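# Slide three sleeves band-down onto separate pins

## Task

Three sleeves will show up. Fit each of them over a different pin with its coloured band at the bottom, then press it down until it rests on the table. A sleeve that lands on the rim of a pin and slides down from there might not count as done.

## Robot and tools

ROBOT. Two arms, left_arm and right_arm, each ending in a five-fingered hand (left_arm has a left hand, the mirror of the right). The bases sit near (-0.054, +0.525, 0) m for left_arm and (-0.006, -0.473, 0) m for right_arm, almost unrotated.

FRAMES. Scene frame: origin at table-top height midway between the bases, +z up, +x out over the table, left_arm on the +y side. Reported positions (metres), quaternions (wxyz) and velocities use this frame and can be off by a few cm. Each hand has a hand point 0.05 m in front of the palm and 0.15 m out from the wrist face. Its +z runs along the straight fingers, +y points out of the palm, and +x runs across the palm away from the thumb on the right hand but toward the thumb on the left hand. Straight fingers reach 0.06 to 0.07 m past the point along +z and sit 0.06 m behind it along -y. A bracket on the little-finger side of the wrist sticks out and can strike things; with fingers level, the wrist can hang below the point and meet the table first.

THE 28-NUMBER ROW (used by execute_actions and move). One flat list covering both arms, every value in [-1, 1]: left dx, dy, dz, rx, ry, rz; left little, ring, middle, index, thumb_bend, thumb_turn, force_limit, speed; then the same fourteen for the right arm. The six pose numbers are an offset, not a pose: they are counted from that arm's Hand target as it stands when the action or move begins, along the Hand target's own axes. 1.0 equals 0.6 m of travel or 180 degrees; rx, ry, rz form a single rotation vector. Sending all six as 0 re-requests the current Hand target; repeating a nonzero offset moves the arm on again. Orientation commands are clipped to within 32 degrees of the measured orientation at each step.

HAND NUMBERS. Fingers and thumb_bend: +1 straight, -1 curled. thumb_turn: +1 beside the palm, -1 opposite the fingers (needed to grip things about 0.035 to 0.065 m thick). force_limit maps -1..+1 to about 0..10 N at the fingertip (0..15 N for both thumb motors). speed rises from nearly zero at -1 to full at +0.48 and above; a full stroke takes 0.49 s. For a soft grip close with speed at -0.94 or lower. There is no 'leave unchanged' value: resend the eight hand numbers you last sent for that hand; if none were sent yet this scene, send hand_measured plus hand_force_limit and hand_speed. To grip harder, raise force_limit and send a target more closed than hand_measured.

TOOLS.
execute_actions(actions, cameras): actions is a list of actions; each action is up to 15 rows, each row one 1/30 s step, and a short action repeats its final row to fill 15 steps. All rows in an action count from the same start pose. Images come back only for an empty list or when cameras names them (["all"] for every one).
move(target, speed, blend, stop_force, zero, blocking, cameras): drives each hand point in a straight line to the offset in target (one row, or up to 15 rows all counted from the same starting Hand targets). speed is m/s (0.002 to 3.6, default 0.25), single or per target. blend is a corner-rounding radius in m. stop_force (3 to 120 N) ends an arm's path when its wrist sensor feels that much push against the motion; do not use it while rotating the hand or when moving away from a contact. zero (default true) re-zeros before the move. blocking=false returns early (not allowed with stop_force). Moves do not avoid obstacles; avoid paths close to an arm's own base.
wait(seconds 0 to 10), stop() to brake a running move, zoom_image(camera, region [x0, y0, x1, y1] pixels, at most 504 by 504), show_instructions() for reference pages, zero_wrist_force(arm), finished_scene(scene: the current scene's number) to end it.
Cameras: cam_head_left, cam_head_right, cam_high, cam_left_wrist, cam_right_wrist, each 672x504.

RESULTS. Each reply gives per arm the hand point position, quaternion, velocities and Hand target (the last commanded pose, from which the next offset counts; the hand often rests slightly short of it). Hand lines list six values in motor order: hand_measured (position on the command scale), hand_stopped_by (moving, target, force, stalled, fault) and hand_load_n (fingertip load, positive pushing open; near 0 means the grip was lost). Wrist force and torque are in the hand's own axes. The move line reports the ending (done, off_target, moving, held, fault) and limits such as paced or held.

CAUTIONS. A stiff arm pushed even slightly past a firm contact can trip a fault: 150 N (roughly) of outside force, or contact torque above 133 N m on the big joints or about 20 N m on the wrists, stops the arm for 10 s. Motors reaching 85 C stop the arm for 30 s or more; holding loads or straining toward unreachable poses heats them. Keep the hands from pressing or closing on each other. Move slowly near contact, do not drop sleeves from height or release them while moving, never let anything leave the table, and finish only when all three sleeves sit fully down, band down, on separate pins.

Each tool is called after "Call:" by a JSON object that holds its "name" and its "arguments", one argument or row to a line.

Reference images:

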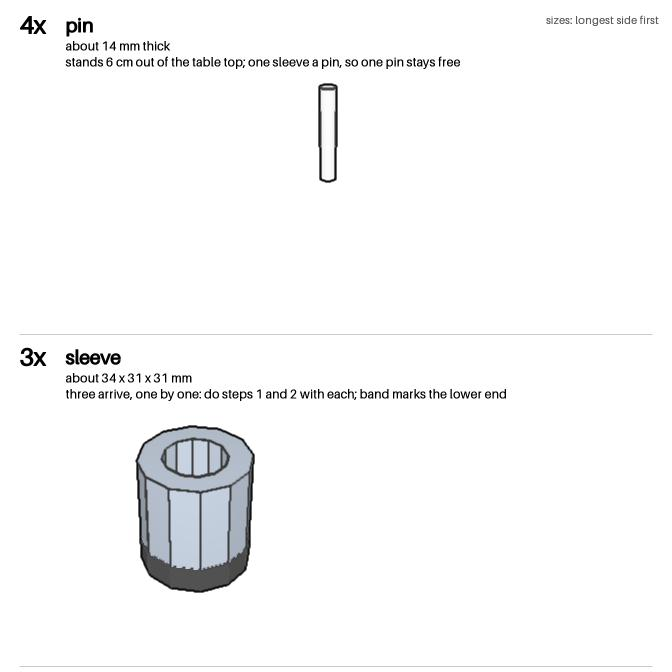

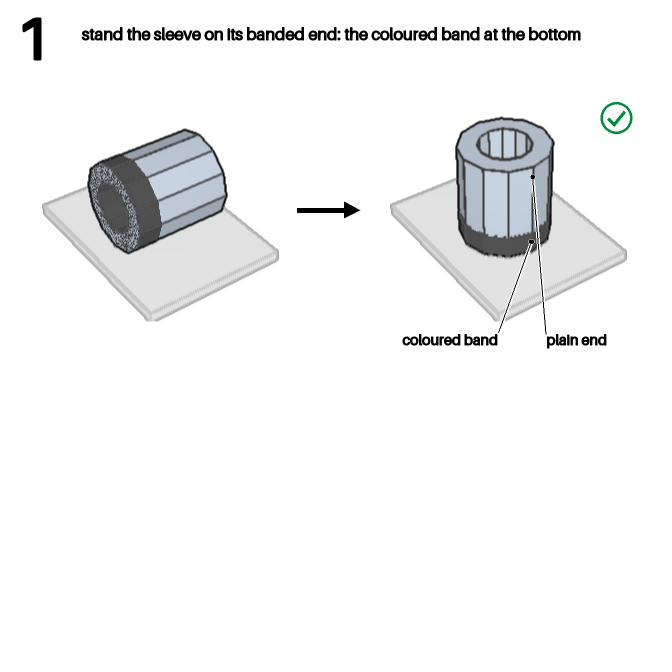

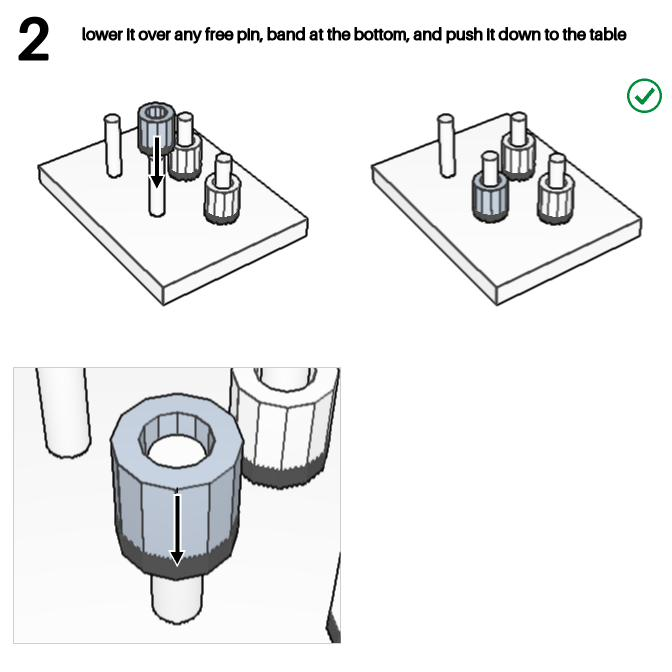

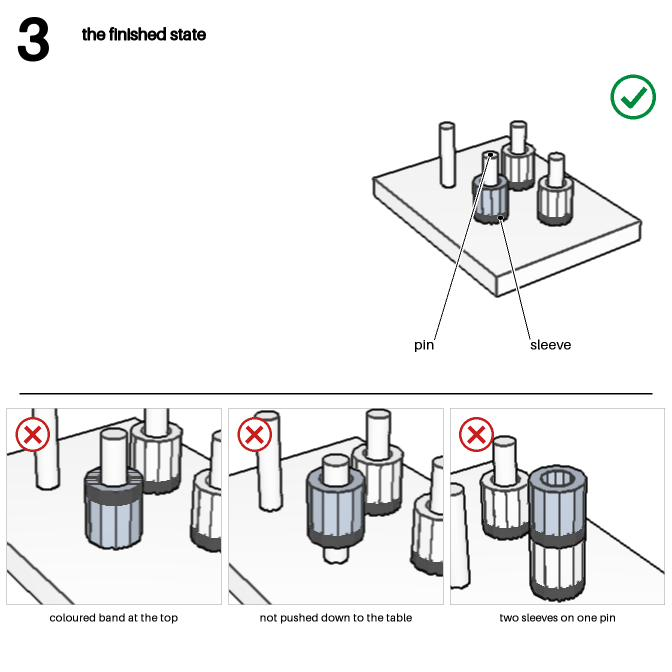

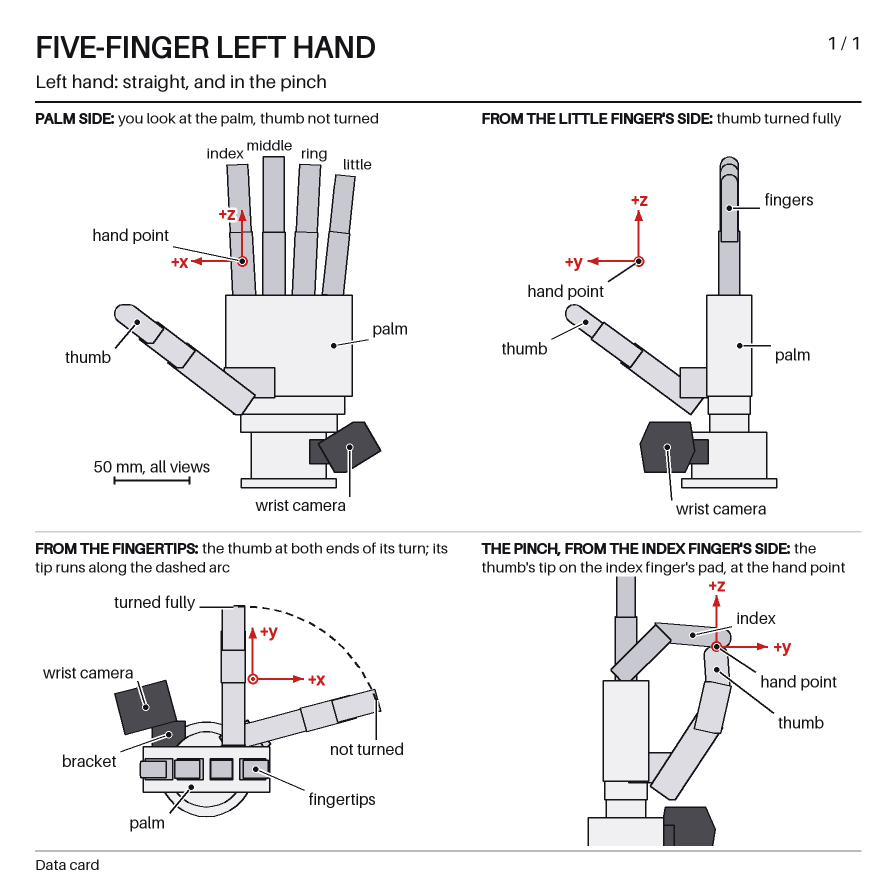

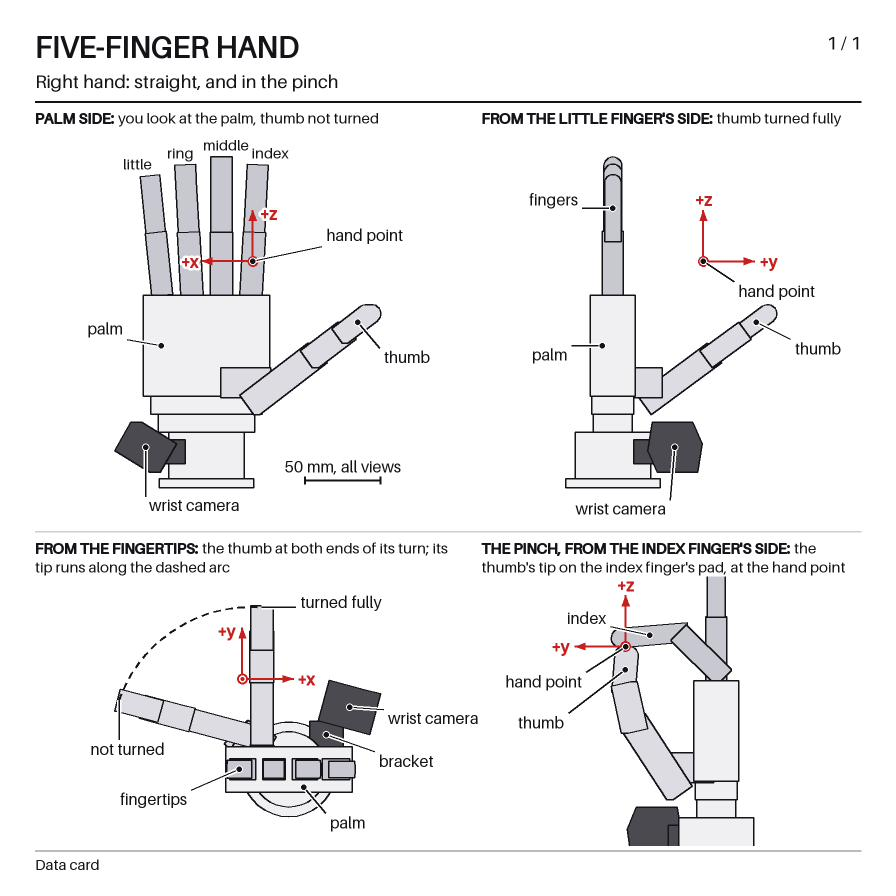

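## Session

Call:
{"name": "execute_actions", "arguments": {
  "actions": []
}}

Scene clock: 0.00 s.
left_arm: end_effector_position=(+0.3964, +0.8073, +0.3476) hand_measured=(+1.000, +1.000, +1.000, +1.000, +1.000, +1.000) hand_load_n=(+0.0, +0.0, +0.0, +0.0, +0.0, +0.0) hand_stopped_by=(target, target, target, target, target, target) hand_force_limit=0.00 hand_speed=-0.80 end_effector_quat_wxyz=(+0.039, +0.508, +0.842, +0.177) | right_arm: end_effector_position=(+0.8808, -0.4143, +0.2474) hand_measured=(+1.000, +1.000, +1.000, +1.000, +1.000, +1.000) hand_load_n=(+0.0, +0.0, +0.0, +0.0, +0.0, +0.0) hand_stopped_by=(target, target, target, target, target, target) hand_force_limit=0.00 hand_speed=-0.80 end_effector_quat_wxyz=(+0.180, +0.711, +0.170, +0.658)
Joint positions: left_arm=[3.917 -1.731 -1.382 1.907 -1.58 0.302] | right_arm=[-0.025 -0.868 1.192 -0.255 1.603 1.072]
Joint velocities: within noise
Joint torques (N m): no reading
Motor temperatures (°C): left_arm=[28 32 34 43 33 34] | right_arm=[29 32 33 40 37 37]
Wrist force (N): no reading
Wrist torque (N m): no reading
Wrist force, peak (N): no reading
Hand target: left_arm +0.3964, +0.8073, +0.3476; +0.039, +0.508, +0.842, +0.177 | right_arm +0.8808, -0.4143, +0.2474; +0.180, +0.711, +0.170, +0.658

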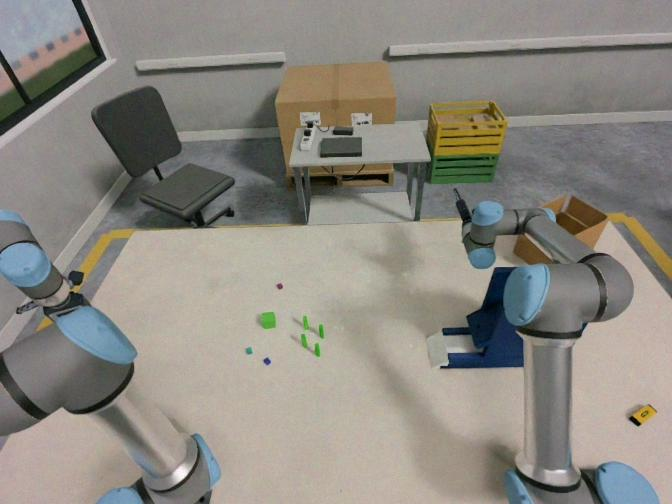

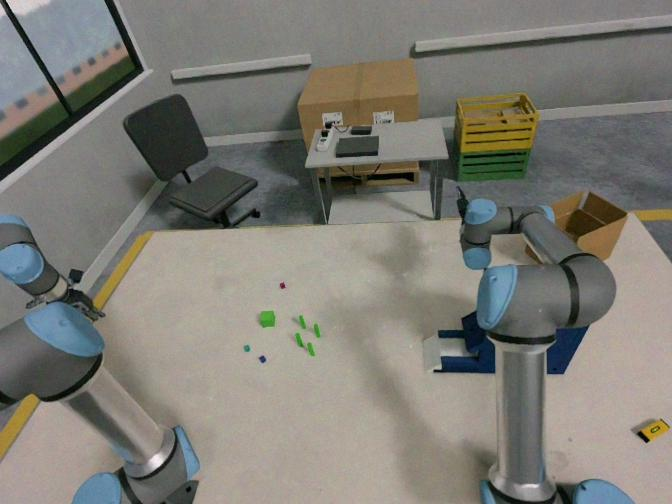

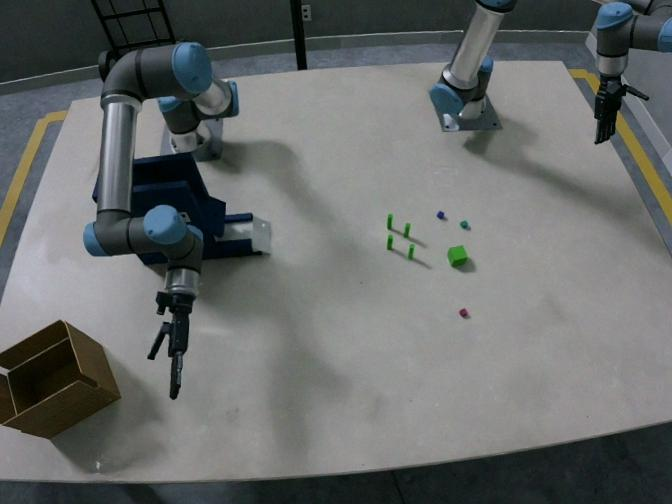

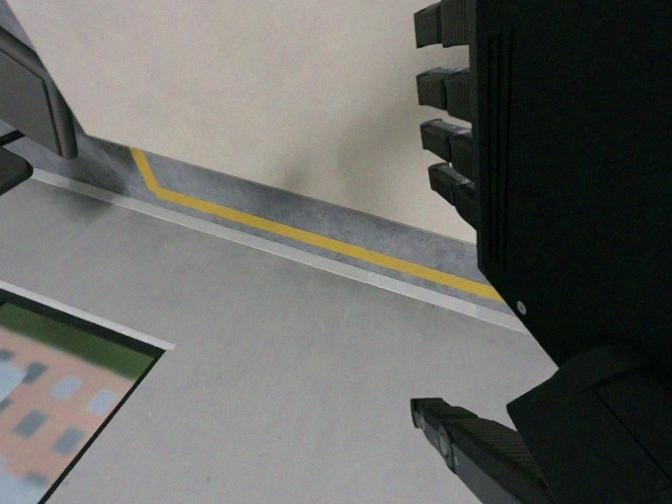

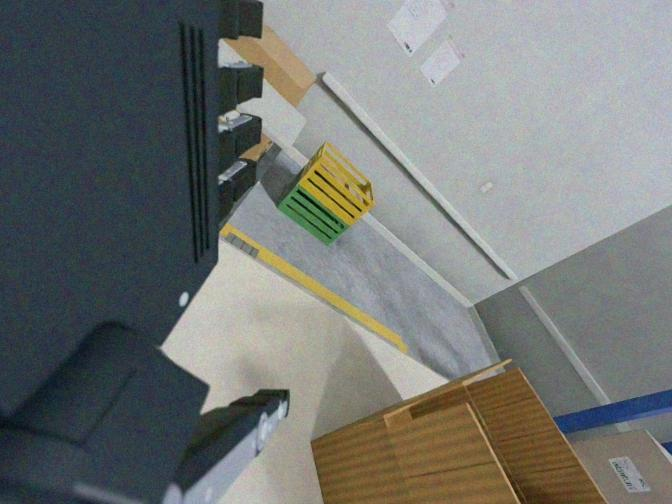

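Call:
{"name": "wait", "arguments": {
  "seconds": 2,
  "cameras": ["cam_high"]
}}

Scene clock: 8.23 s.
left_arm: end_effector_position=(+0.3964, +0.8073, +0.3476) hand_measured=(+1.000, +1.000, +1.000, +1.000, +1.000, +1.000) hand_load_n=(+0.0, +0.0, +0.0, +0.0, +0.0, +0.0) hand_stopped_by=(target, target, target, target, target, target) hand_force_limit=0.00 hand_speed=-0.80 end_effector_quat_wxyz=(+0.039, +0.508, +0.842, +0.177) | right_arm: end_effector_position=(+0.8808, -0.4143, +0.2474) hand_measured=(+1.000, +1.000, +1.000, +1.000, +1.000, +1.000) hand_load_n=(+0.0, +0.0, +0.0, +0.0, +0.0, +0.0) hand_stopped_by=(target, target, target, target, target, target) hand_force_limit=0.00 hand_speed=-0.80 end_effector_quat_wxyz=(+0.180, +0.711, +0.170, +0.658)
Joint positions: left_arm=[3.917 -1.731 -1.382 1.907 -1.58 0.302] | right_arm=[-0.025 -0.868 1.192 -0.255 1.603 1.072]
Joint torques (N m): left_arm=[-0.27 36.49 24.8 -3.1 -0.47 -0.25] | right_arm=[-0.26 -61.93 -26.62 -2.02 -0.07 0.08]
Wrist force (N): left_arm=[0.1 0.2 0.1] | right_arm=[0.4 -0.2 0.0]
Wrist torque (N m): left_arm=[0.03 -0.01 0.00] | right_arm=[-0.02 -0.05 0.01]
Wrist force, peak (N): left_arm=[0.5 0.3 0.1] | right_arm=[0.4 0.3 -0.1]
Hand target: left_arm +0.3964, +0.8073, +0.3476; +0.039, +0.508, +0.842, +0.177 | right_arm +0.8808, -0.4143, +0.2474; +0.180, +0.711, +0.170, +0.658
wait: 2.00 s; at rest from the start
Images, in order (width x height): cam_high 672x504.

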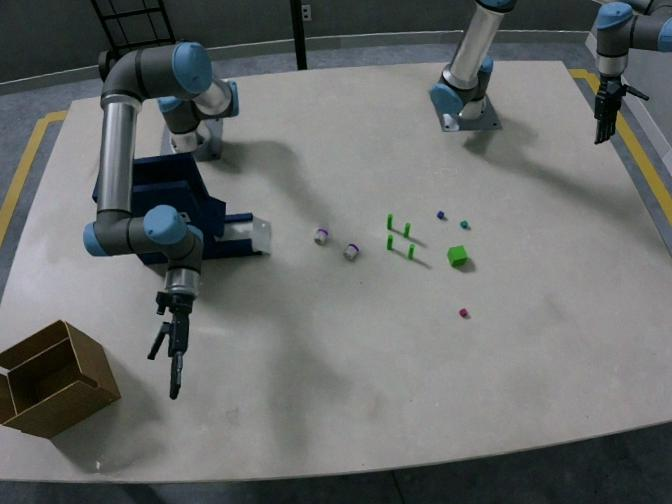

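Call:
{"name": "wait", "arguments": {
  "seconds": 2,
  "cameras": ["cam_high","cam_head_left"]
}}

Call:
{"name": "zoom_image", "arguments": {
  "camera": "cam_high",
  "region": [290, 190, 430, 290]
}}

Call:
{"name": "zoom_image", "arguments": {
  "camera": "cam_head_left",
  "region": [280, 290, 430, 390]
}}

Scene clock: 11.97 s.
left_arm: end_effector_position=(+0.3964, +0.8073, +0.3476) hand_measured=(+1.000, +1.000, +1.000, +1.000, +1.000, +1.000) hand_load_n=(+0.0, +0.0, +0.0, +0.0, +0.0, +0.0) hand_stopped_by=(target, target, target, target, target, target) hand_force_limit=0.00 hand_speed=-0.80 end_effector_quat_wxyz=(+0.039, +0.508, +0.842, +0.177) | right_arm: end_effector_position=(+0.8808, -0.4143, +0.2474) hand_measured=(+1.000, +1.000, +1.000, +1.000, +1.000, +1.000) hand_load_n=(+0.0, +0.0, +0.0, +0.0, +0.0, +0.0) hand_stopped_by=(target, target, target, target, target, target) hand_force_limit=0.00 hand_speed=-0.80 end_effector_quat_wxyz=(+0.180, +0.711, +0.170, +0.658)
Joint positions: left_arm=[3.917 -1.731 -1.382 1.907 -1.58 0.302] | right_arm=[-0.025 -0.868 1.192 -0.255 1.603 1.072]
Joint torques (N m): left_arm=[-0.44 36.92 24.89 -3.2 -0.48 -0.32] | right_arm=[0.32 -62.69 -26.95 -2.03 -0.06 0.05]
Wrist force (N): left_arm=[0.0 0.3 0.1] | right_arm=[0.3 0.1 0.2]
Wrist torque (N m): left_arm=[0.04 0.00 -0.01] | right_arm=[0.00 -0.06 0.02]
Wrist force, peak (N): left_arm=[0.3 0.3 0.2] | right_arm=[0.4 0.1 0.3]
Hand target: left_arm +0.3964, +0.8073, +0.3476; +0.039, +0.508, +0.842, +0.177 | right_arm +0.8808, -0.4143, +0.2474; +0.180, +0.711, +0.170, +0.658
wait: 2.00 s; at rest from the start
Images, in order (width x height): cam_head_left 672x504, cam_high 672x504.

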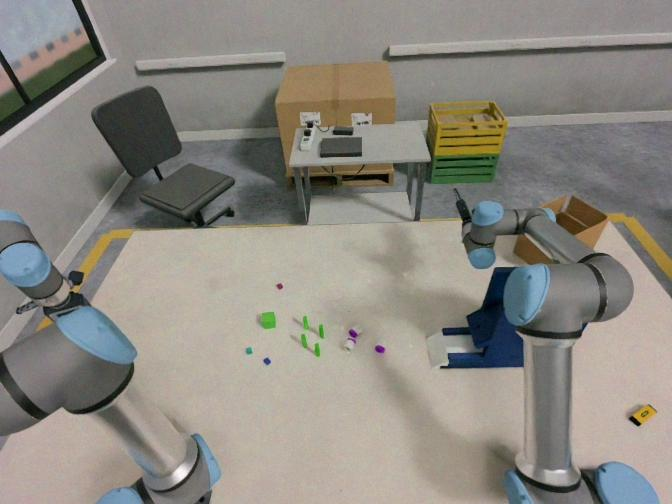

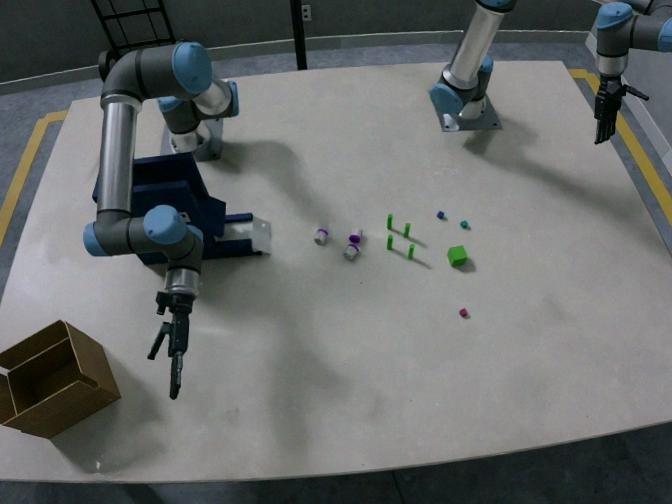

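Scaled by 3.600 from the camera's 672x504 image, which has a finer 960x720 frame.

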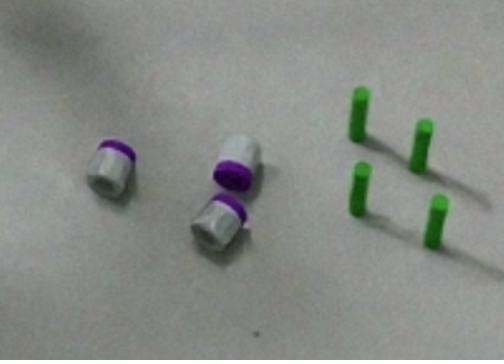

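Scaled by 3.360 from the camera's 672x504 image, which has a finer 960x720 frame.

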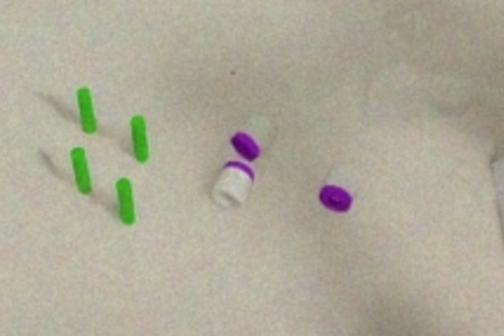

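Call:
{"name": "move", "arguments": {
  "target": [
    [-0.7026,-0.5331,-0.1682,0.1571,-0.2451,-0.8446,0.0,0.0,0.12,0.12,0.9,-1,-0.4,0.0,0.4298,-0.5338,-0.4995,0.1867,-0.3276,0.4821,0.0,0.0,0.12,0.12,0.9,-1,-0.4,0.0],
    [-0.7026,-0.5331,-0.1682,0.1571,-0.2451,-0.8446,0.0,0.0,0.12,0.12,0.9,-1,-0.4,0.0,0.2135,-0.7838,-0.6305,0.1867,-0.3276,0.4821,0.0,0.0,0.12,0.12,0.9,-1,-0.4,0.0]
  ],
  "speed": [0.5,0.3],
  "blend": [0.05,0],
  "cameras": ["cam_right_wrist","cam_high","cam_head_left"]
}}

Scene clock: 61.10 s.
left_arm: end_effector_position=(+0.3051, +0.2800, +0.2857) hand_measured=(+0.000, +0.000, +0.120, +0.120, +0.900, -1.000) hand_load_n=(+0.0, +0.0, +0.0, +0.0, +0.0, +0.0) hand_stopped_by=(target, target, target, target, target, target) hand_force_limit=-0.40 hand_speed=0.00 end_effector_quat_wxyz=(-0.311, +0.646, -0.634, +0.290) | right_arm: end_effector_position=(+0.5109, +0.0715, +0.1601) hand_measured=(+0.000, +0.000, +0.120, +0.120, +0.900, -1.000) hand_load_n=(+0.0, +0.0, +0.0, +0.0, +0.0, +0.0) hand_stopped_by=(target, target, target, target, target, target) hand_force_limit=-0.40 hand_speed=0.00 end_effector_quat_wxyz=(-0.425, +0.851, -0.276, +0.138)
Joint positions: left_arm=[2.76 -1.445 -1.742 2.451 -1.887 -3.39] | right_arm=[0.472 -0.923 1.094 0.523 1.219 2.862]
Joint torques (N m): left_arm=[-12.84 23.49 15.63 1.6 -2.95 0.77] | right_arm=[4.92 -44.05 -14.14 -1.42 -0.51 -0.5]
Wrist force (N): left_arm=[-0.7 1.0 -0.6] | right_arm=[-2.2 -3.7 -2.1]
Wrist torque (N m): left_arm=[0.19 0.09 -0.13] | right_arm=[0.15 0.06 -0.48]
Wrist force, peak (N): left_arm=[0.0 1.7 -1.0] | right_arm=[-1.6 -5.2 -2.7]
Hand target: left_arm +0.3051, +0.2800, +0.2857; -0.311, +0.646, -0.634, +0.290 | right_arm +0.5108, +0.0716, +0.1599; -0.425, +0.851, -0.276, +0.138
Off the commanded pose: left_arm 0.000 m, 0 deg | right_arm 0.000 m, 0 deg.
move: done
Images, in order (width x height): cam_head_left 672x504, cam_high 672x504, cam_right_wrist 672x504.

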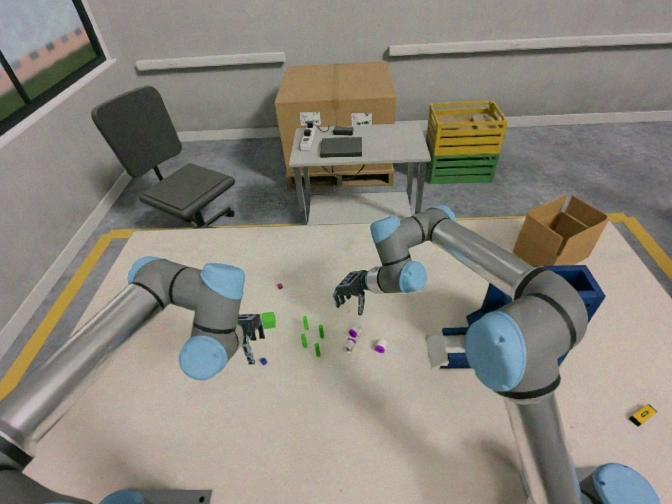

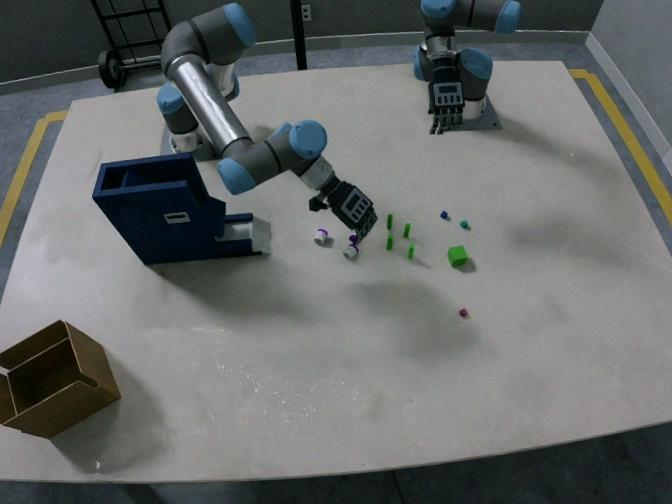

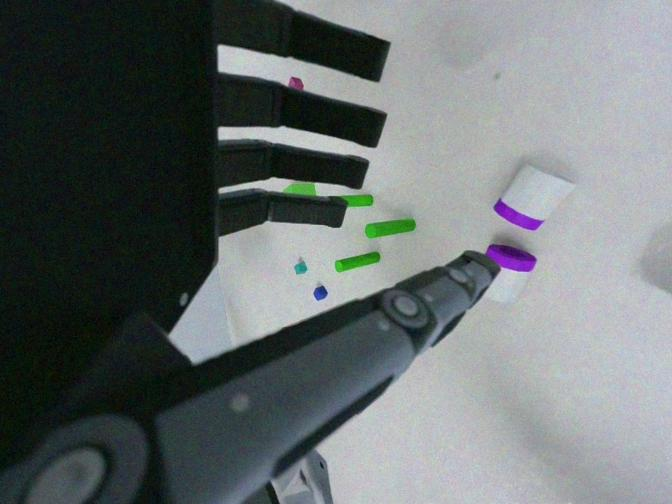

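Call:
{"name": "move", "arguments": {
  "target": [0,0,0,0,0,0,0.0,0.0,0.12,0.12,0.9,-1,-0.4,0.0,0,0.12,0.09,0,0.0204,0.0153,0.0,0.0,0.12,0.12,0.9,-1,-0.4,0.0],
  "speed": 0.15,
  "cameras": ["cam_right_wrist"]
}}

Scene clock: 66.77 s.
left_arm: end_effector_position=(+0.3051, +0.2800, +0.2857) hand_measured=(+0.000, +0.000, +0.120, +0.120, +0.900, -1.000) hand_load_n=(+0.0, +0.0, +0.0, +0.0, +0.0, +0.0) hand_stopped_by=(target, target, target, target, target, target) hand_force_limit=-0.40 hand_speed=0.00 end_effector_quat_wxyz=(-0.311, +0.646, -0.634, +0.290) | right_arm: end_effector_position=(+0.5108, +0.0716, +0.0698) hand_measured=(+0.000, +0.000, +0.120, +0.120, +0.900, -1.000) hand_load_n=(+0.0, +0.0, +0.0, +0.0, +0.0, +0.0) hand_stopped_by=(target, target, target, target, target, target) hand_force_limit=-0.40 hand_speed=0.00 end_effector_quat_wxyz=(-0.420, +0.839, -0.310, +0.155)
Joint positions: left_arm=[2.76 -1.445 -1.742 2.451 -1.887 -3.39] | right_arm=[0.491 -0.878 1.252 0.299 1.296 2.928]
Joint torques (N m): left_arm=[-12.83 16.97 15.84 1.63 -3.1 0.68] | right_arm=[-6.08 -72.37 -27.18 -0.16 -0.73 -0.76]
Wrist force (N): left_arm=[-0.4 1.1 -0.8] | right_arm=[-1.7 -3.5 -1.8]
Wrist torque (N m): left_arm=[0.22 0.04 -0.13] | right_arm=[0.15 -0.04 -0.44]
Wrist force, peak (N): left_arm=[-0.8 1.1 -1.0] | right_arm=[-2.2 -4.9 -3.0]
Hand target: left_arm +0.3051, +0.2800, +0.2857; -0.311, +0.646, -0.634, +0.290 | right_arm +0.5109, +0.0716, +0.0699; -0.420, +0.839, -0.310, +0.155
Off the commanded pose: left_arm 0.000 m, 0 deg | right_arm 0.000 m, 0 deg.
move: done
Images, in order (width x height): cam_right_wrist 672x504.

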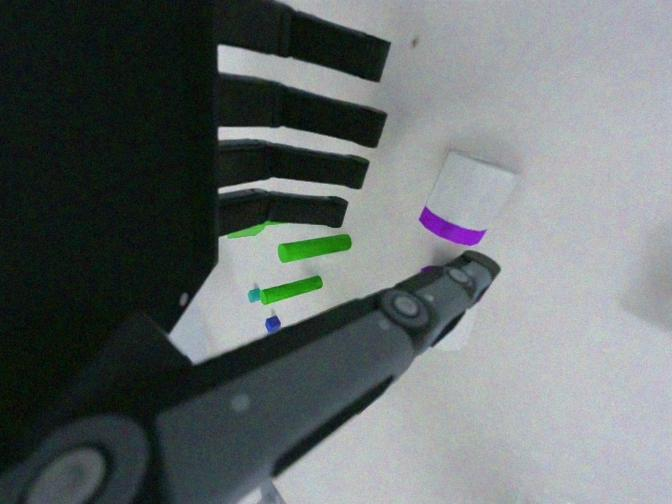

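Call:
{"name": "move", "arguments": {
  "target": [0,0,0,0,0,0,0.0,0.0,0.12,0.12,0.9,-1,-0.4,0.0,0.0075,0.0310,0.0285,0,0,0,0.0,0.0,0.12,0.12,0.9,-1,-0.4,0.0],
  "speed": 0.1,
  "cameras": ["cam_right_wrist"]
}}

Scene clock: 73.63 s.
left_arm: end_effector_position=(+0.3051, +0.2800, +0.2857) hand_measured=(+0.000, +0.000, +0.120, +0.120, +0.900, -1.000) hand_load_n=(+0.0, -0.5, +0.0, +0.0, +0.0, +0.5) hand_stopped_by=(target, target, target, target, target, target) hand_force_limit=-0.40 hand_speed=0.00 end_effector_quat_wxyz=(-0.311, +0.646, -0.634, +0.290) | right_arm: end_effector_position=(+0.5159, +0.0705, +0.0444) hand_measured=(+0.000, +0.000, +0.120, +0.120, +0.900, -1.000) hand_load_n=(+0.0, +0.0, +0.0, +0.0, +0.0, +0.0) hand_stopped_by=(target, target, target, target, target, target) hand_force_limit=-0.40 hand_speed=0.00 end_effector_quat_wxyz=(-0.419, +0.839, -0.310, +0.155) end_effector_velocity=(-0.001, -0.001, +0.002) end_effector_angular_velocity=(-0.002, +0.003, +0.000)
Joint positions: left_arm=[2.76 -1.445 -1.742 2.451 -1.887 -3.39] | right_arm=[0.485 -0.846 1.267 0.254 1.291 2.924]
Joint velocities: left_arm=[within noise] | right_arm=[0 -0.003 -0.001 0.008 0 0]
Joint torques (N m): left_arm=[-12.86 17.44 15.87 1.54 -2.97 0.67] | right_arm=[3.95 -71.81 -30.59 3.22 -0.11 0.13]
Wrist force (N): left_arm=[-0.7 0.7 -0.9] | right_arm=[-1.9 -3.8 -1.6]
Wrist torque (N m): left_arm=[0.17 0.07 -0.13] | right_arm=[0.10 0.00 -0.47]
Wrist force, peak (N): left_arm=[-0.7 1.0 -1.1] | right_arm=[-1.8 -4.1 -2.3]
Hand target: left_arm +0.3051, +0.2800, +0.2857; -0.311, +0.646, -0.634, +0.290 | right_arm +0.5159, +0.0706, +0.0448; -0.420, +0.839, -0.310, +0.155
Off the commanded pose: left_arm 0.000 m, 0 deg | right_arm 0.000 m, 0 deg.
move: done
Images, in order (width x height): cam_right_wrist 672x504.

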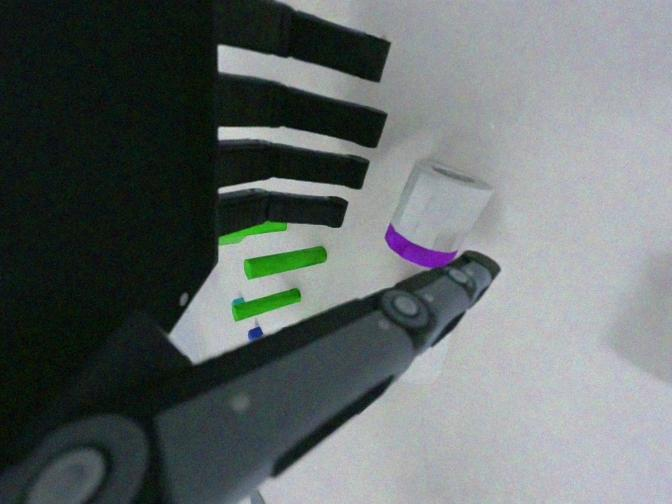

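Call:
{"name": "move", "arguments": {
  "target": [0,0,0,0,0,0,0.0,0.0,0.12,0.12,0.9,-1,-0.4,0.0,0.0027,0.0149,0.0089,0,-0.0356,-0.0267,0.0,0.0,0.12,0.12,0.9,-1,-0.4,0.0],
  "speed": 0.1,
  "cameras": ["cam_right_wrist"]
}}

Scene clock: 83.93 s.
left_arm: end_effector_position=(+0.3051, +0.2800, +0.2857) hand_measured=(+0.000, +0.000, +0.120, +0.120, +0.900, -1.000) hand_load_n=(+0.0, +0.0, +0.0, +0.0, +0.0, +0.0) hand_stopped_by=(target, target, target, target, target, target) hand_force_limit=-0.40 hand_speed=0.00 end_effector_quat_wxyz=(-0.311, +0.646, -0.634, +0.290) | right_arm: end_effector_position=(+0.5165, +0.0686, +0.0343) hand_measured=(+0.000, +0.000, +0.120, +0.120, +0.900, -1.000) hand_load_n=(+0.0, +0.0, +0.0, +0.0, +0.0, +0.0) hand_stopped_by=(target, target, target, target, target, target) hand_force_limit=-0.40 hand_speed=0.00 end_effector_quat_wxyz=(-0.429, +0.859, -0.251, +0.126)
Joint positions: left_arm=[2.76 -1.445 -1.742 2.451 -1.887 -3.39] | right_arm=[0.449 -0.807 1.231 0.29 1.156 2.805]
Joint torques (N m): left_arm=[-12.67 16.73 15.42 1.56 -2.88 0.45] | right_arm=[5.97 -73.69 -12.84 -1.31 1.7 1.17]
Wrist force (N): left_arm=[-0.7 0.8 -0.8] | right_arm=[-1.6 -3.6 -2.4]
Wrist torque (N m): left_arm=[0.18 0.08 -0.13] | right_arm=[0.19 -0.01 -0.29]
Wrist force, peak (N): left_arm=[-0.9 1.1 -1.0] | right_arm=[-2.6 -4.0 -1.9]
Hand target: left_arm +0.3051, +0.2800, +0.2857; -0.311, +0.646, -0.634, +0.290 | right_arm +0.5165, +0.0687, +0.0344; -0.429, +0.859, -0.250, +0.126
Off the commanded pose: left_arm 0.000 m, 0 deg | right_arm 0.000 m, 0 deg.
move: done
Images, in order (width x height): cam_right_wrist 672x504.

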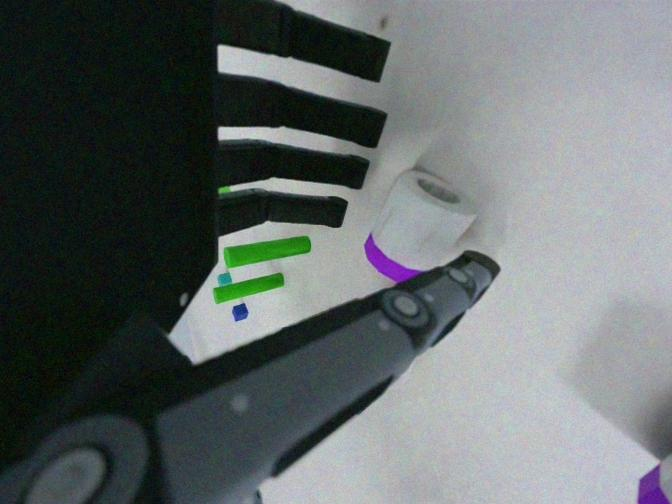

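Call:
{"name": "execute_actions", "arguments": {
  "actions": [
    [[0,0,0,0,0,0,0.0,0.0,0.12,0.12,0.9,-1,-0.4,0.0,0,0,0,0,0,0,0.0,0.0,-0.35,-0.35,0.4,-1,-0.4,-0.93]]
  ],
  "cameras": []
}}

Call:
{"name": "wait", "arguments": {
  "seconds": 0.7,
  "cameras": ["cam_right_wrist"]
}}

Scene clock: 89.27 s.
left_arm: end_effector_position=(+0.3051, +0.2800, +0.2857) hand_measured=(+0.000, +0.000, +0.120, +0.120, +0.900, -1.000) hand_load_n=(+0.0, +0.5, +0.0, +0.0, +0.0, +0.0) hand_stopped_by=(target, target, target, target, target, target) hand_force_limit=-0.40 hand_speed=0.00 end_effector_quat_wxyz=(-0.311, +0.646, -0.634, +0.290) | right_arm: end_effector_position=(+0.5165, +0.0687, +0.0344) hand_measured=(+0.000, +0.000, -0.186, -0.324, +0.742, -1.000) hand_load_n=(+0.0, +0.0, +1.5, +2.5, +6.5, -1.0) hand_stopped_by=(target, target, force, force, force, target) hand_force_limit=-0.40 hand_speed=-0.93 end_effector_quat_wxyz=(-0.429, +0.859, -0.250, +0.126)
Joint positions: left_arm=[2.76 -1.445 -1.742 2.451 -1.887 -3.39] | right_arm=[0.449 -0.807 1.231 0.29 1.156 2.805]
Joint torques (N m): left_arm=[-13.4 16.69 15.74 1.59 -2.97 0.43] | right_arm=[6.29 -71.45 -12.29 -1.21 0.4 0.22]
Wrist force (N): left_arm=[-0.7 1.1 -0.5] | right_arm=[-1.6 -5.3 -3.2]
Wrist torque (N m): left_arm=[0.21 0.08 -0.13] | right_arm=[0.09 -0.01 -0.31]
Wrist force, peak (N): left_arm=[-0.8 1.0 -0.9] | right_arm=[-1.6 -5.3 -3.2]
Hand target: left_arm +0.3051, +0.2800, +0.2857; -0.311, +0.646, -0.634, +0.290 | right_arm +0.5165, +0.0687, +0.0344; -0.429, +0.859, -0.250, +0.126
Off the commanded pose: left_arm 0.000 m, 0 deg | right_arm 0.000 m, 0 deg.
No camera images: "cameras" was empty.

Scene clock: 89.97 s.
left_arm: end_effector_position=(+0.3051, +0.2800, +0.2857) hand_measured=(+0.000, +0.000, +0.120, +0.120, +0.900, -1.000) hand_load_n=(+0.0, +0.0, +0.0, +0.0, +0.0, +0.0) hand_stopped_by=(target, target, target, target, target, target) hand_force_limit=-0.40 hand_speed=0.00 end_effector_quat_wxyz=(-0.311, +0.646, -0.634, +0.290) | right_arm: end_effector_position=(+0.5165, +0.0687, +0.0344) hand_measured=(+0.000, +0.000, -0.186, -0.324, +0.742, -1.000) hand_load_n=(+0.0, +0.0, +1.5, +3.0, +6.5, -1.0) hand_stopped_by=(target, target, force, force, force, target) hand_force_limit=-0.40 hand_speed=-0.93 end_effector_quat_wxyz=(-0.429, +0.859, -0.250, +0.126)
Joint positions: left_arm=[2.76 -1.445 -1.742 2.451 -1.887 -3.39] | right_arm=[0.449 -0.807 1.231 0.29 1.156 2.805]
Joint torques (N m): left_arm=[-13.56 16.51 15.87 1.59 -2.94 0.3] | right_arm=[6.05 -70.32 -12.37 -0.85 0.91 0.71]
Wrist force (N): left_arm=[-0.4 1.0 -0.7] | right_arm=[-1.8 -5.1 -3.1]
Wrist torque (N m): left_arm=[0.21 0.03 -0.12] | right_arm=[0.12 0.03 -0.32]
Wrist force, peak (N): left_arm=[-0.6 0.9 -1.0] | right_arm=[-1.5 -5.4 -3.5]
Hand target: left_arm +0.3051, +0.2800, +0.2857; -0.311, +0.646, -0.634, +0.290 | right_arm +0.5165, +0.0687, +0.0344; -0.429, +0.859, -0.250, +0.126
Off the commanded pose: left_arm 0.000 m, 0 deg | right_arm 0.000 m, 0 deg.
wait: 0.70 s; at rest by 0.17 s
Images, in order (width x height): cam_right_wrist 672x504.

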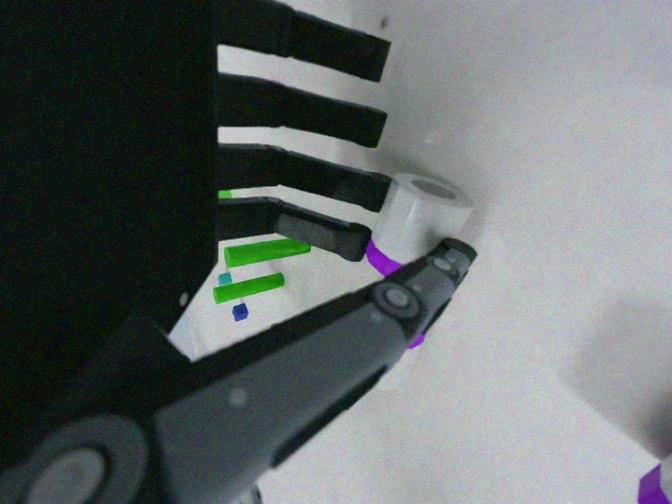

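Call:
{"name": "move", "arguments": {
  "target": [
    [0,0,0,0,0,0,0.0,0.0,0.12,0.12,0.9,-1,-0.4,0.0,0,-0.12,-0.09,0,0,0,0.0,0.0,-0.35,-0.35,0.4,-1,-0.4,-0.93],
    [0,0,0,0,0,0,0.0,0.0,0.12,0.12,0.9,-1,-0.4,0.0,-0.2610,0.0155,-0.2030,0.1559,0.1646,-0.4793,0.0,0.0,-0.35,-0.35,0.4,-1,-0.4,-0.93]
  ],
  "speed": [0.12,0.35],
  "blend": [0.02,0],
  "cameras": ["cam_right_wrist","cam_high","cam_head_left"]
}}

Scene clock: 111.33 s.
left_arm: end_effector_position=(+0.3051, +0.2800, +0.2857) hand_measured=(+0.000, +0.000, +0.120, +0.120, +0.900, -1.000) hand_load_n=(+0.0, +0.0, +0.0, +0.0, -0.5, +0.0) hand_stopped_by=(target, target, target, target, target, target) hand_force_limit=-0.40 hand_speed=0.00 end_effector_quat_wxyz=(-0.311, +0.646, -0.634, +0.290) | right_arm: end_effector_position=(+0.3290, +0.0661, +0.0998) hand_measured=(+0.000, +0.000, -0.188, -0.326, +0.740, -1.000) hand_load_n=(+0.0, +0.0, +0.0, +0.0, +0.0, +0.0) hand_stopped_by=(target, target, force, force, force, target) hand_force_limit=-0.40 hand_speed=-0.93 end_effector_quat_wxyz=(-0.334, +0.623, +0.334, +0.623)
Joint positions: left_arm=[2.76 -1.445 -1.742 2.451 -1.887 -3.39] | right_arm=[0.815 -1.2 2.192 -0.992 1.427 1.57]
Joint torques (N m): left_arm=[-12.6 16.26 15.56 1.55 -2.74 0.29] | right_arm=[-6.29 -49.47 -20.74 -3.73 1.66 -1.11]
Wrist force (N): left_arm=[-0.5 1.0 -0.9] | right_arm=[0.4 -1.6 0.4]
Wrist torque (N m): left_arm=[0.21 0.04 -0.12] | right_arm=[-0.12 -0.04 0.10]
Wrist force, peak (N): left_arm=[-0.6 1.3 -0.9] | right_arm=[-1.6 -5.6 -3.3]
Hand target: left_arm +0.3051, +0.2800, +0.2857; -0.311, +0.646, -0.634, +0.290 | right_arm +0.3290, +0.0661, +0.0999; -0.334, +0.623, +0.334, +0.623
Off the commanded pose: left_arm 0.000 m, 0 deg | right_arm 0.000 m, 0 deg.
move: done
Images, in order (width x height): cam_head_left 672x504, cam_high 672x504, cam_right_wrist 672x504.

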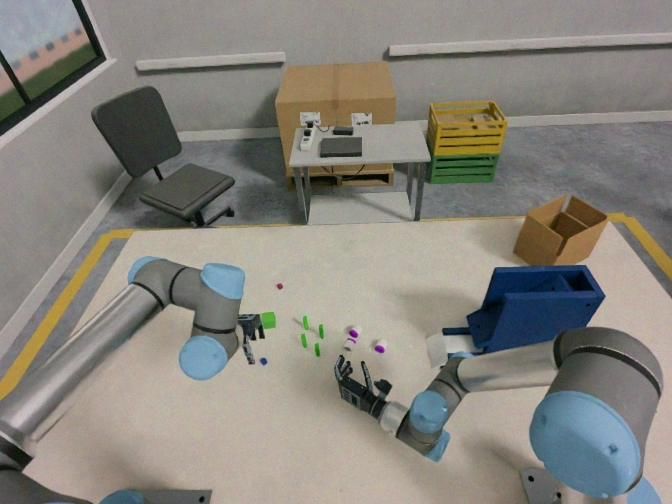

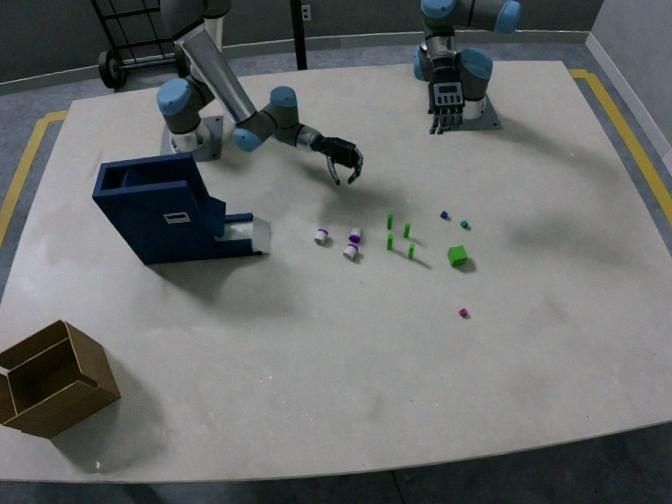

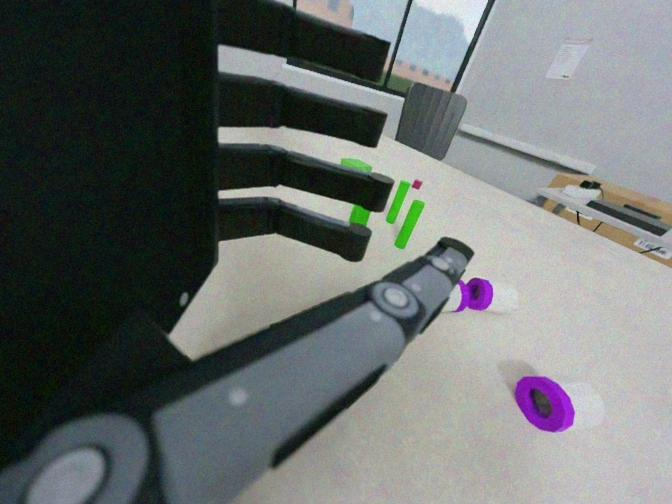

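Call:
{"name": "move", "arguments": {
  "target": [0,0,0,0,0,0,0.0,0.0,0.12,0.12,0.9,-1,-0.4,0.0,0,0.2581,0.1762,-0.1559,-0.1646,0.4793,0.0,0.0,0.12,0.12,0.9,-1,-0.4,0.0],
  "speed": 0.4,
  "cameras": ["cam_right_wrist"]
}}

Scene clock: 130.10 s.
left_arm: end_effector_position=(+0.3051, +0.2800, +0.2857) hand_measured=(+0.000, +0.000, +0.120, +0.120, +0.900, -1.000) hand_load_n=(+0.0, +0.0, +0.0, +0.0, +0.0, +0.0) hand_stopped_by=(target, target, target, target, target, target) hand_force_limit=-0.40 hand_speed=0.00 end_effector_quat_wxyz=(-0.311, +0.646, -0.634, +0.290) | right_arm: end_effector_position=(+0.5165, +0.0685, +0.1000) hand_measured=(+0.000, +0.000, +0.120, +0.120, +0.900, -1.000) hand_load_n=(+0.0, +0.0, +0.0, +0.0, +0.0, +0.0) hand_stopped_by=(target, target, target, target, target, target) hand_force_limit=-0.40 hand_speed=0.00 end_effector_quat_wxyz=(-0.429, +0.859, -0.250, +0.126)
Joint positions: left_arm=[2.76 -1.445 -1.742 2.451 -1.887 -3.39] | right_arm=[0.449 -0.865 1.156 0.423 1.156 2.805]
Joint torques (N m): left_arm=[-12.9 16.38 16.03 1.56 -2.78 0.16] | right_arm=[-0.32 -65.3 -30.83 2.26 0.61 1.27]
Wrist force (N): left_arm=[-0.6 0.8 -0.7] | right_arm=[-1.8 -3.6 -2.4]
Wrist torque (N m): left_arm=[0.17 0.05 -0.12] | right_arm=[0.18 0.02 -0.47]
Wrist force, peak (N): left_arm=[-0.8 1.1 -0.8] | right_arm=[-1.8 -3.9 -2.0]
Hand target: left_arm +0.3051, +0.2800, +0.2857; -0.311, +0.646, -0.634, +0.290 | right_arm +0.5165, +0.0685, +0.1001; -0.429, +0.859, -0.250, +0.126
Off the commanded pose: left_arm 0.000 m, 0 deg | right_arm 0.000 m, 0 deg.
move: done
Images, in order (width x height): cam_right_wrist 672x504.

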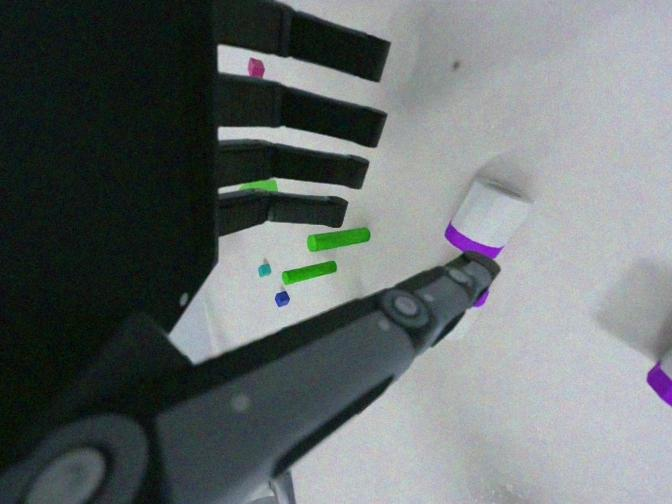

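Call:
{"name": "move", "arguments": {
  "target": [0,0,0,0,0,0,0.0,0.0,0.12,0.12,0.9,-1,-0.4,0.0,0,0.088,0.066,0,0,0,0.0,0.0,0.12,0.12,0.9,-1,-0.4,0.0],
  "speed": 0.12,
  "cameras": ["cam_right_wrist"]
}}

Scene clock: 135.23 s.
left_arm: end_effector_position=(+0.3051, +0.2800, +0.2857) hand_measured=(+0.000, +0.000, +0.120, +0.120, +0.900, -1.000) hand_load_n=(+0.0, +0.0, +0.0, +0.5, +0.0, +0.0) hand_stopped_by=(target, target, target, target, target, target) hand_force_limit=-0.40 hand_speed=0.00 end_effector_quat_wxyz=(-0.311, +0.646, -0.634, +0.290) | right_arm: end_effector_position=(+0.5165, +0.0685, +0.0340) hand_measured=(+0.000, +0.000, +0.120, +0.120, +0.900, -1.000) hand_load_n=(+0.0, +0.0, +0.0, +0.0, +0.0, +0.0) hand_stopped_by=(target, target, target, target, target, target) hand_force_limit=-0.40 hand_speed=0.00 end_effector_quat_wxyz=(-0.429, +0.859, -0.251, +0.125)
Joint positions: left_arm=[2.76 -1.445 -1.742 2.451 -1.887 -3.39] | right_arm=[0.449 -0.807 1.232 0.289 1.156 2.805]
Joint torques (N m): left_arm=[-12.97 16.3 15.74 1.62 -2.67 0.09] | right_arm=[-2.42 -72.39 -31.51 2.17 -0.46 1.24]
Wrist force (N): left_arm=[-0.4 0.9 -0.7] | right_arm=[-1.5 -3.7 -1.8]
Wrist torque (N m): left_arm=[0.19 0.03 -0.11] | right_arm=[0.12 -0.04 -0.45]
Wrist force, peak (N): left_arm=[-0.6 1.0 -1.1] | right_arm=[-1.9 -5.3 -3.1]
Hand target: left_arm +0.3051, +0.2800, +0.2857; -0.311, +0.646, -0.634, +0.290 | right_arm +0.5165, +0.0685, +0.0341; -0.429, +0.859, -0.250, +0.126
Off the commanded pose: left_arm 0.000 m, 0 deg | right_arm 0.000 m, 0 deg.
move: done
Images, in order (width x height): cam_right_wrist 672x504.

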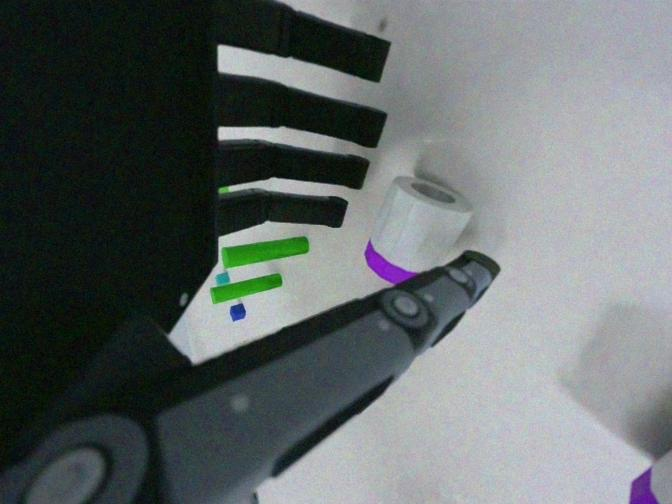

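Call:
{"name": "move", "arguments": {
  "target": [0,0,0,0,0,0,0.0,0.0,0.12,0.12,0.9,-1,-0.4,0.0,-0.0043,0.0060,0.0018,0,-0.0267,-0.02,0.0,0.0,0.12,0.12,0.9,-1,-0.4,0.0],
  "speed": 0.05,
  "stop_force": 5,
  "cameras": ["cam_right_wrist"]
}}

Scene clock: 144.87 s.
left_arm: end_effector_position=(+0.3051, +0.2800, +0.2857) hand_measured=(+0.000, +0.000, +0.120, +0.120, +0.900, -1.000) hand_load_n=(+0.0, +0.0, +0.0, +0.0, +0.0, +0.0) hand_stopped_by=(target, target, target, target, target, target) hand_force_limit=-0.40 hand_speed=0.00 end_effector_quat_wxyz=(-0.311, +0.646, -0.634, +0.290) | right_arm: end_effector_position=(+0.5137, +0.0688, +0.0305) hand_measured=(+0.000, +0.000, +0.120, +0.120, +0.900, -1.000) hand_load_n=(+0.0, +0.0, +0.0, +0.0, +0.0, +0.0) hand_stopped_by=(target, target, target, target, target, target) hand_force_limit=-0.40 hand_speed=0.00 end_effector_quat_wxyz=(-0.435, +0.871, -0.205, +0.103)
Joint positions: left_arm=[2.76 -1.445 -1.742 2.451 -1.887 -3.39] | right_arm=[0.431 -0.777 1.194 0.338 1.064 2.712]
Joint torques (N m): left_arm=[-12.35 16.81 15.39 1.44 -2.78 -0.04] | right_arm=[5.88 -74.47 -11.63 -1.26 1.56 0.1]
Wrist force (N): left_arm=[-0.6 0.9 -0.8] | right_arm=[-1.9 -3.8 -1.7]
Wrist torque (N m): left_arm=[0.18 0.05 -0.12] | right_arm=[0.09 0.01 -0.34]
Wrist force, peak (N): left_arm=[-0.7 0.9 -1.1] | right_arm=[-1.8 -3.9 -2.2]
Hand target: left_arm +0.3051, +0.2800, +0.2857; -0.311, +0.646, -0.634, +0.290 | right_arm +0.5137, +0.0688, +0.0305; -0.435, +0.871, -0.205, +0.103
Off the commanded pose: left_arm 0.000 m, 0 deg | right_arm 0.000 m, 0 deg.
move: done
Images, in order (width x height): cam_right_wrist 672x504.

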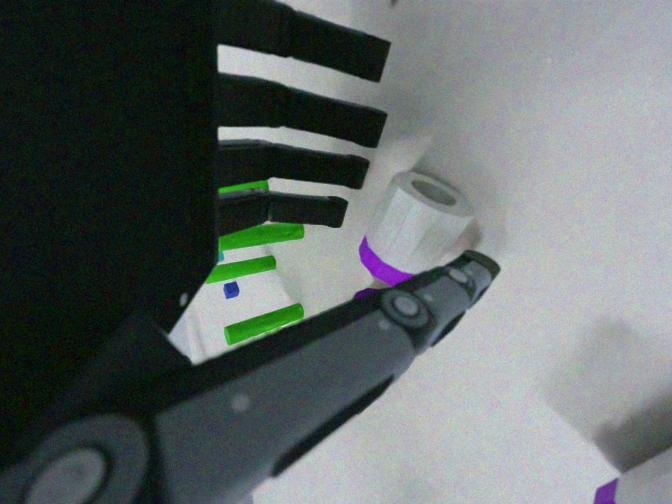

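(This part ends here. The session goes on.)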